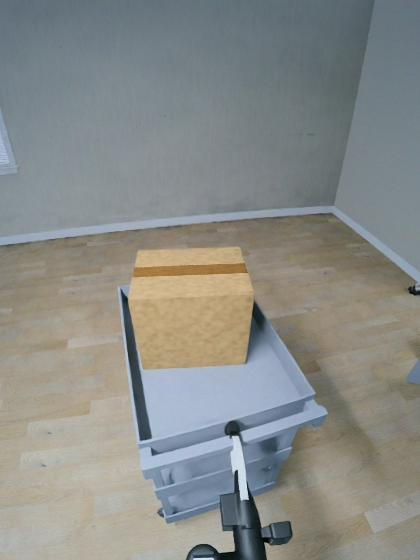

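Request:
move(blocking=false, r1={"base":{"translate_m":0.33,"strafe_m":0.05},"joints":{"arm_m":0.0},"pace":"slow","contact_limits":{"translate_m":1.0}}, r2={"base":{"rotate_rad":0.34},"pace":"slow","contact_limits":{"rotate_rad":0.8}})

Request:
wait(seconds=3, cameras=[])

Request:
move(blocking=false, r2={"base":{"translate_m":0.03,"strafe_m":-0.34},"pace":"slow","contact_limits":{"strafe_m":0.8}})

Request:
wait(seconds=4.5, cameras=["r1_head_camera","r2_head_camera","r1_head_left_camera"])

Scene clock: 229.83 s.
earlier move: r2 done
move: r1 moving; r2 moving
r1.base_odometry: x=-1.913 y=+0.270 heading=-2.399
r1.turned_by_wheels: -0.002
r1.turned_by_imu: -0.002
r1.base_tilt: forward=-1.6 right=+1.3
r1.lidar_m: 0.36 0.25 0.25 0.25 0.27 0.59 3.28 3.35 0.63 1.00 2.49 3.33
r1.base_status: translate_m moving; strafe_m moving
r1.joint_positions: lift_m=+0.500 arm_m=+0.367 wrist_yaw_rad=-0.002 wrist_pitch_rad=+0.002 wrist_roll_rad=+0.000 gripper_m=-0.020
r1.joint_status: arm_m moving
r1.measured_speeds: translate_m=+0.049 strafe_m=+0.007 rotate_rad=-0.001 lift_m=+0.000 arm_m=-0.048 wrist_yaw_rad=+0.000 wrist_pitch_rad=+0.000 wrist_roll_rad=+0.000
r1.motor_effort: lift_m=+24(24) arm_m=-1(4) wheel_0=-8(8) wheel_1=+3(5) wheel_2=-16(16)
r1.servo_current: wrist_yaw_rad=59(65) wrist_pitch_rad=39(46) wrist_roll_rad=59(59) gripper_m=46(46)
r1.contact_limits: translate_m 1
r1.hand_pose: x=+0.8265 y=-0.0879 z=+0.6772 quat_wxyz=(+1.000, +0.000, +0.001, -0.001) (m; r1's base frame)
r1.wrist_depth_mm: - - - - - - - / - - 1182 - - - - / - - 1182 - - - - / - - - - - - - / - - - - - - - / - - 187 190 - - - / 1308 1430 164 147 153 1576 1576
r2.base_odometry: x=-2.290 y=+0.305 heading=-1.355
r2.turned_by_wheels: +0.124
r2.turned_by_imu: +0.120
r2.base_tilt: forward=-0.7 right=+0.1
r2.lidar_m: 0.38 0.38 3.65 3.46 2.23 1.56 1.47 1.52 2.00 2.28 1.57 0.44
r2.base_status: rotate_rad moving
r2.joint_positions: lift_m=+0.680 arm_m=+0.000 wrist_yaw_rad=-0.013 wrist_pitch_rad=+0.003 wrist_roll_rad=+1.569 gripper_m=-0.014
r2.joint_status: not commanded
r2.measured_speeds: translate_m=-0.002 strafe_m=+0.000 rotate_rad=+0.493 lift_m=+0.000 arm_m=+0.000 wrist_yaw_rad=-0.041 wrist_pitch_rad=+0.000 wrist_roll_rad=+0.000
r2.motor_effort: lift_m=+21(21) arm_m=-3(4) wheel_0=-12(15) wheel_1=-9(11) wheel_2=-17(17)
r2.servo_current: wrist_yaw_rad=72(72) wrist_pitch_rad=33(46) wrist_roll_rad=59(59) gripper_m=72(72)
r2.contact_limits: rotate_rad 0.8
r2.hand_pose: x=+0.4581 y=-0.0911 z=+0.8570 quat_wxyz=(+0.708, +0.706, -0.003, -0.006) (m; r2's base frame)
r2.wrist_depth_mm: - - - 257 260 1756 1182 / - - - 250 253 1708 512 / - - - 187 247 809 - / - 449 449 183 242 842 - / - 452 452 179 236 820 - / - 459 189 175 178 - - / - 466 462 - - - -
pictures: none

Scene clock: 230.80 s.
earlier move: r1 moving; r2 done
r1.base_odometry: x=-1.966 y=+0.204 heading=-2.397
r1.turned_by_wheels: +0.002
r1.turned_by_imu: +0.002
r1.base_tilt: forward=-1.6 right=+1.3
r1.lidar_m: 0.33 0.25 - 0.25 0.25 0.49 3.36 3.42 0.69 1.33 2.49 3.28
r1.base_status: translate_m moving; strafe_m moving
r1.joint_positions: lift_m=+0.500 arm_m=+0.283 wrist_yaw_rad=-0.001 wrist_pitch_rad=+0.002 wrist_roll_rad=+0.000 gripper_m=-0.020
r1.joint_status: arm_m moving
r1.measured_speeds: translate_m=+0.100 strafe_m=+0.018 rotate_rad=+0.001 lift_m=+0.000 arm_m=-0.100 wrist_yaw_rad=+0.000 wrist_pitch_rad=+0.000 wrist_roll_rad=+0.000
r1.motor_effort: lift_m=+24(24) arm_m=-3(7) wheel_0=+2(11) wheel_1=+14(15) wheel_2=-9(16)
r1.servo_current: wrist_yaw_rad=72(72) wrist_pitch_rad=39(52) wrist_roll_rad=65(65) gripper_m=46(52)
r1.contact_limits: translate_m 1
r1.hand_pose: x=+0.7422 y=-0.0878 z=+0.6772 quat_wxyz=(+1.000, +0.000, +0.001, -0.001) (m; r1's base frame)
r1.wrist_depth_mm: - - - - - - - / - - - - - - - / - - 1229 - - - - / - - - - - - - / - - - - - - - / - - 190 191 - - - / 1281 1397 164 147 153 1576 1618
r2.base_odometry: x=-2.290 y=+0.304 heading=-1.141
r2.turned_by_wheels: +0.215
r2.turned_by_imu: +0.208
r2.base_tilt: forward=-0.7 right=+0.1
r2.lidar_m: 0.43 3.60 3.47 3.44 1.85 1.50 1.45 1.64 2.38 1.76 1.57 0.41
r2.base_status: done
r2.joint_positions: lift_m=+0.680 arm_m=+0.000 wrist_yaw_rad=-0.006 wrist_pitch_rad=+0.003 wrist_roll_rad=+1.569 gripper_m=-0.014
r2.joint_status: not commanded
r2.measured_speeds: all 0
r2.motor_effort: lift_m=+21(21) arm_m=+4(4) wheel_0=-6(16) wheel_1=-5(11) wheel_2=-7(20)
r2.servo_current: wrist_yaw_rad=59(91) wrist_pitch_rad=46(52) wrist_roll_rad=39(59) gripper_m=72(78)
r2.contact_limits: rotate_rad 0.8
r2.hand_pose: x=+0.4587 y=-0.0893 z=+0.8570 quat_wxyz=(+0.708, +0.706, -0.001, -0.003) (m; r2's base frame)
r2.wrist_depth_mm: - - - 143 198 - - / - 404 404 148 205 768 - / - 427 421 153 213 - - / - 469 455 159 220 842 - / - - 492 167 230 - - / - - 188 172 181 1756 - / - - - - - 1499 469
wait: 0.97 of 3 s (r2 has come to rest)
pictures: none
No camera images: "cameras" was empty.

Scene clock: 231.30 s.
earlier move: r1 moving
move: r2 moving
r1.base_odometry: x=-1.997 y=+0.165 heading=-2.396
r1.turned_by_wheels: +0.000
r1.turned_by_imu: +0.001
r1.base_tilt: forward=-1.6 right=+1.3
r1.lidar_m: 0.37 0.25 - 0.25 0.25 0.45 3.42 3.47 0.72 1.47 2.50 3.32
r1.base_status: translate_m moving; strafe_m moving
r1.joint_positions: lift_m=+0.500 arm_m=+0.233 wrist_yaw_rad=-0.001 wrist_pitch_rad=+0.002 wrist_roll_rad=+0.000 gripper_m=-0.020
r1.joint_status: arm_m moving
r1.measured_speeds: translate_m=+0.098 strafe_m=+0.014 rotate_rad=+0.005 lift_m=+0.000 arm_m=-0.100 wrist_yaw_rad=+0.000 wrist_pitch_rad=+0.000 wrist_roll_rad=+0.000
r1.motor_effort: lift_m=+24(24) arm_m=-5(7) wheel_0=+1(3) wheel_1=+14(16) wheel_2=-8(10)
r1.servo_current: wrist_yaw_rad=52(72) wrist_pitch_rad=46(46) wrist_roll_rad=46(65) gripper_m=39(46)
r1.contact_limits: translate_m 1
r1.hand_pose: x=+0.6922 y=-0.0878 z=+0.6772 quat_wxyz=(+1.000, +0.000, +0.001, -0.001) (m; r1's base frame)
r1.wrist_depth_mm: - - - - - - - / - - - - - - - / - - 1229 - - - - / - - - - - - - / - - - - - - - / - - 209 191 - - - / 1281 1464 164 148 153 1537 1576
r2.base_odometry: x=-2.302 y=+0.298 heading=-1.141
r2.turned_by_wheels: +0.000
r2.turned_by_imu: +0.000
r2.base_tilt: forward=-0.7 right=+0.1
r2.lidar_m: 0.40 0.49 3.50 3.46 1.83 1.49 1.48 1.63 2.36 1.76 1.52 0.38
r2.base_status: translate_m moving; strafe_m moving
r2.joint_positions: lift_m=+0.680 arm_m=+0.000 wrist_yaw_rad=-0.003 wrist_pitch_rad=+0.003 wrist_roll_rad=+1.569 gripper_m=-0.014
r2.joint_status: not commanded
r2.measured_speeds: translate_m=+0.005 strafe_m=-0.052 rotate_rad=+0.000 lift_m=+0.000 arm_m=+0.000 wrist_yaw_rad=+0.021 wrist_pitch_rad=+0.000 wrist_roll_rad=+0.000
r2.motor_effort: lift_m=+21(21) arm_m=+4(4) wheel_0=+10(11) wheel_1=-7(9) wheel_2=-9(9)
r2.servo_current: wrist_yaw_rad=46(59) wrist_pitch_rad=39(46) wrist_roll_rad=46(59) gripper_m=78(78)
r2.contact_limits: strafe_m 0.8
r2.hand_pose: x=+0.4590 y=-0.0884 z=+0.8570 quat_wxyz=(+0.708, +0.706, +0.000, -0.002) (m; r2's base frame)
r2.wrist_depth_mm: - - - 140 195 - - / - 399 399 146 202 778 - / - 424 418 151 211 - - / - 466 455 158 220 831 - / - - 492 165 228 - - / - - 190 172 181 1708 521 / - - - - - 1537 473
pictures: none

Scene clock: 234.40 s.
earlier move: r1 done; r2 moving
r1.base_odometry: x=-2.114 y=+0.020 heading=-2.397
r1.turned_by_wheels: +0.000
r1.turned_by_imu: +0.000
r1.base_tilt: forward=-1.6 right=+1.3
r1.lidar_m: 1.20 0.25 0.25 - 0.25 0.37 3.61 0.86 0.86 2.08 2.53 3.34
r1.base_status: done
r1.joint_positions: lift_m=+0.500 arm_m=+0.000 wrist_yaw_rad=-0.001 wrist_pitch_rad=+0.002 wrist_roll_rad=+0.000 gripper_m=-0.020
r1.joint_status: all done
r1.measured_speeds: all 0
r1.motor_effort: lift_m=+24(24) arm_m=-5(8) wheel_0=+0(4) wheel_1=+10(16) wheel_2=-5(10)
r1.servo_current: wrist_yaw_rad=52(72) wrist_pitch_rad=39(52) wrist_roll_rad=78(78) gripper_m=39(52)
r1.contact_limits: translate_m 1
r1.hand_pose: x=+0.4593 y=-0.0878 z=+0.6772 quat_wxyz=(+1.000, +0.000, +0.001, -0.001) (m; r1's base frame)
r1.wrist_depth_mm: - - - - - - - / - - - 1205 - - - / 1182 - - 1078 - - - / - - - - - - - / - - - - - - - / - - 184 191 - - - / 1229 1537 165 127 143 1576 1576
r2.base_odometry: x=-2.562 y=+0.149 heading=-1.140
r2.turned_by_wheels: +0.000
r2.turned_by_imu: +0.003
r2.base_tilt: forward=-0.7 right=+0.0
r2.lidar_m: 0.41 0.43 3.78 3.75 1.93 1.57 1.54 1.71 2.07 1.20 1.22 0.45
r2.base_status: translate_m moving; strafe_m moving
r2.joint_positions: lift_m=+0.680 arm_m=+0.000 wrist_yaw_rad=+0.007 wrist_pitch_rad=+0.003 wrist_roll_rad=+1.569 gripper_m=-0.014
r2.joint_status: not commanded
r2.measured_speeds: translate_m=+0.007 strafe_m=-0.081 rotate_rad=+0.001 lift_m=+0.000 arm_m=+0.000 wrist_yaw_rad=+0.000 wrist_pitch_rad=+0.000 wrist_roll_rad=+0.000
r2.motor_effort: lift_m=+21(21) arm_m=+4(4) wheel_0=+6(19) wheel_1=-4(9) wheel_2=+0(9)
r2.servo_current: wrist_yaw_rad=52(65) wrist_pitch_rad=39(52) wrist_roll_rad=39(72) gripper_m=65(78)
r2.contact_limits: strafe_m 0.8
r2.hand_pose: x=+0.4598 y=-0.0855 z=+0.8570 quat_wxyz=(+0.708, +0.706, +0.004, +0.001) (m; r2's base frame)
r2.wrist_depth_mm: - - - 163 220 1708 1182 / - - - 165 223 750 - / - 430 430 167 226 - - / - 452 439 169 229 842 - / - - 466 172 233 842 - / - - 189 174 181 - - / - - - - - 544 496
wait: 3.10 of 4.5 s (r1 has come to rest)
pictures: r1_head_camera, r1_head_left_camera, r2_head_camera
Images, in order (width x height): r1_head_camera 420x560, r1_head_left_camera 420x672, r2_head_camera 420x560.

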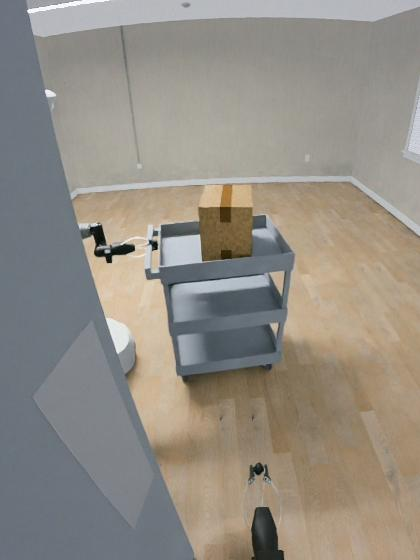

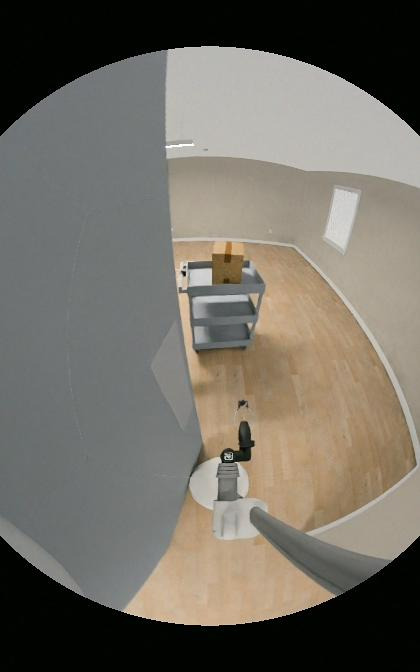

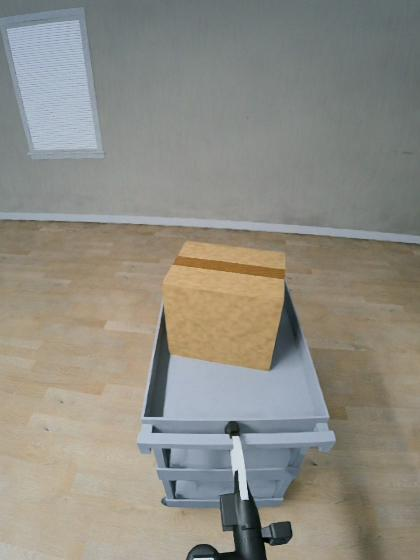

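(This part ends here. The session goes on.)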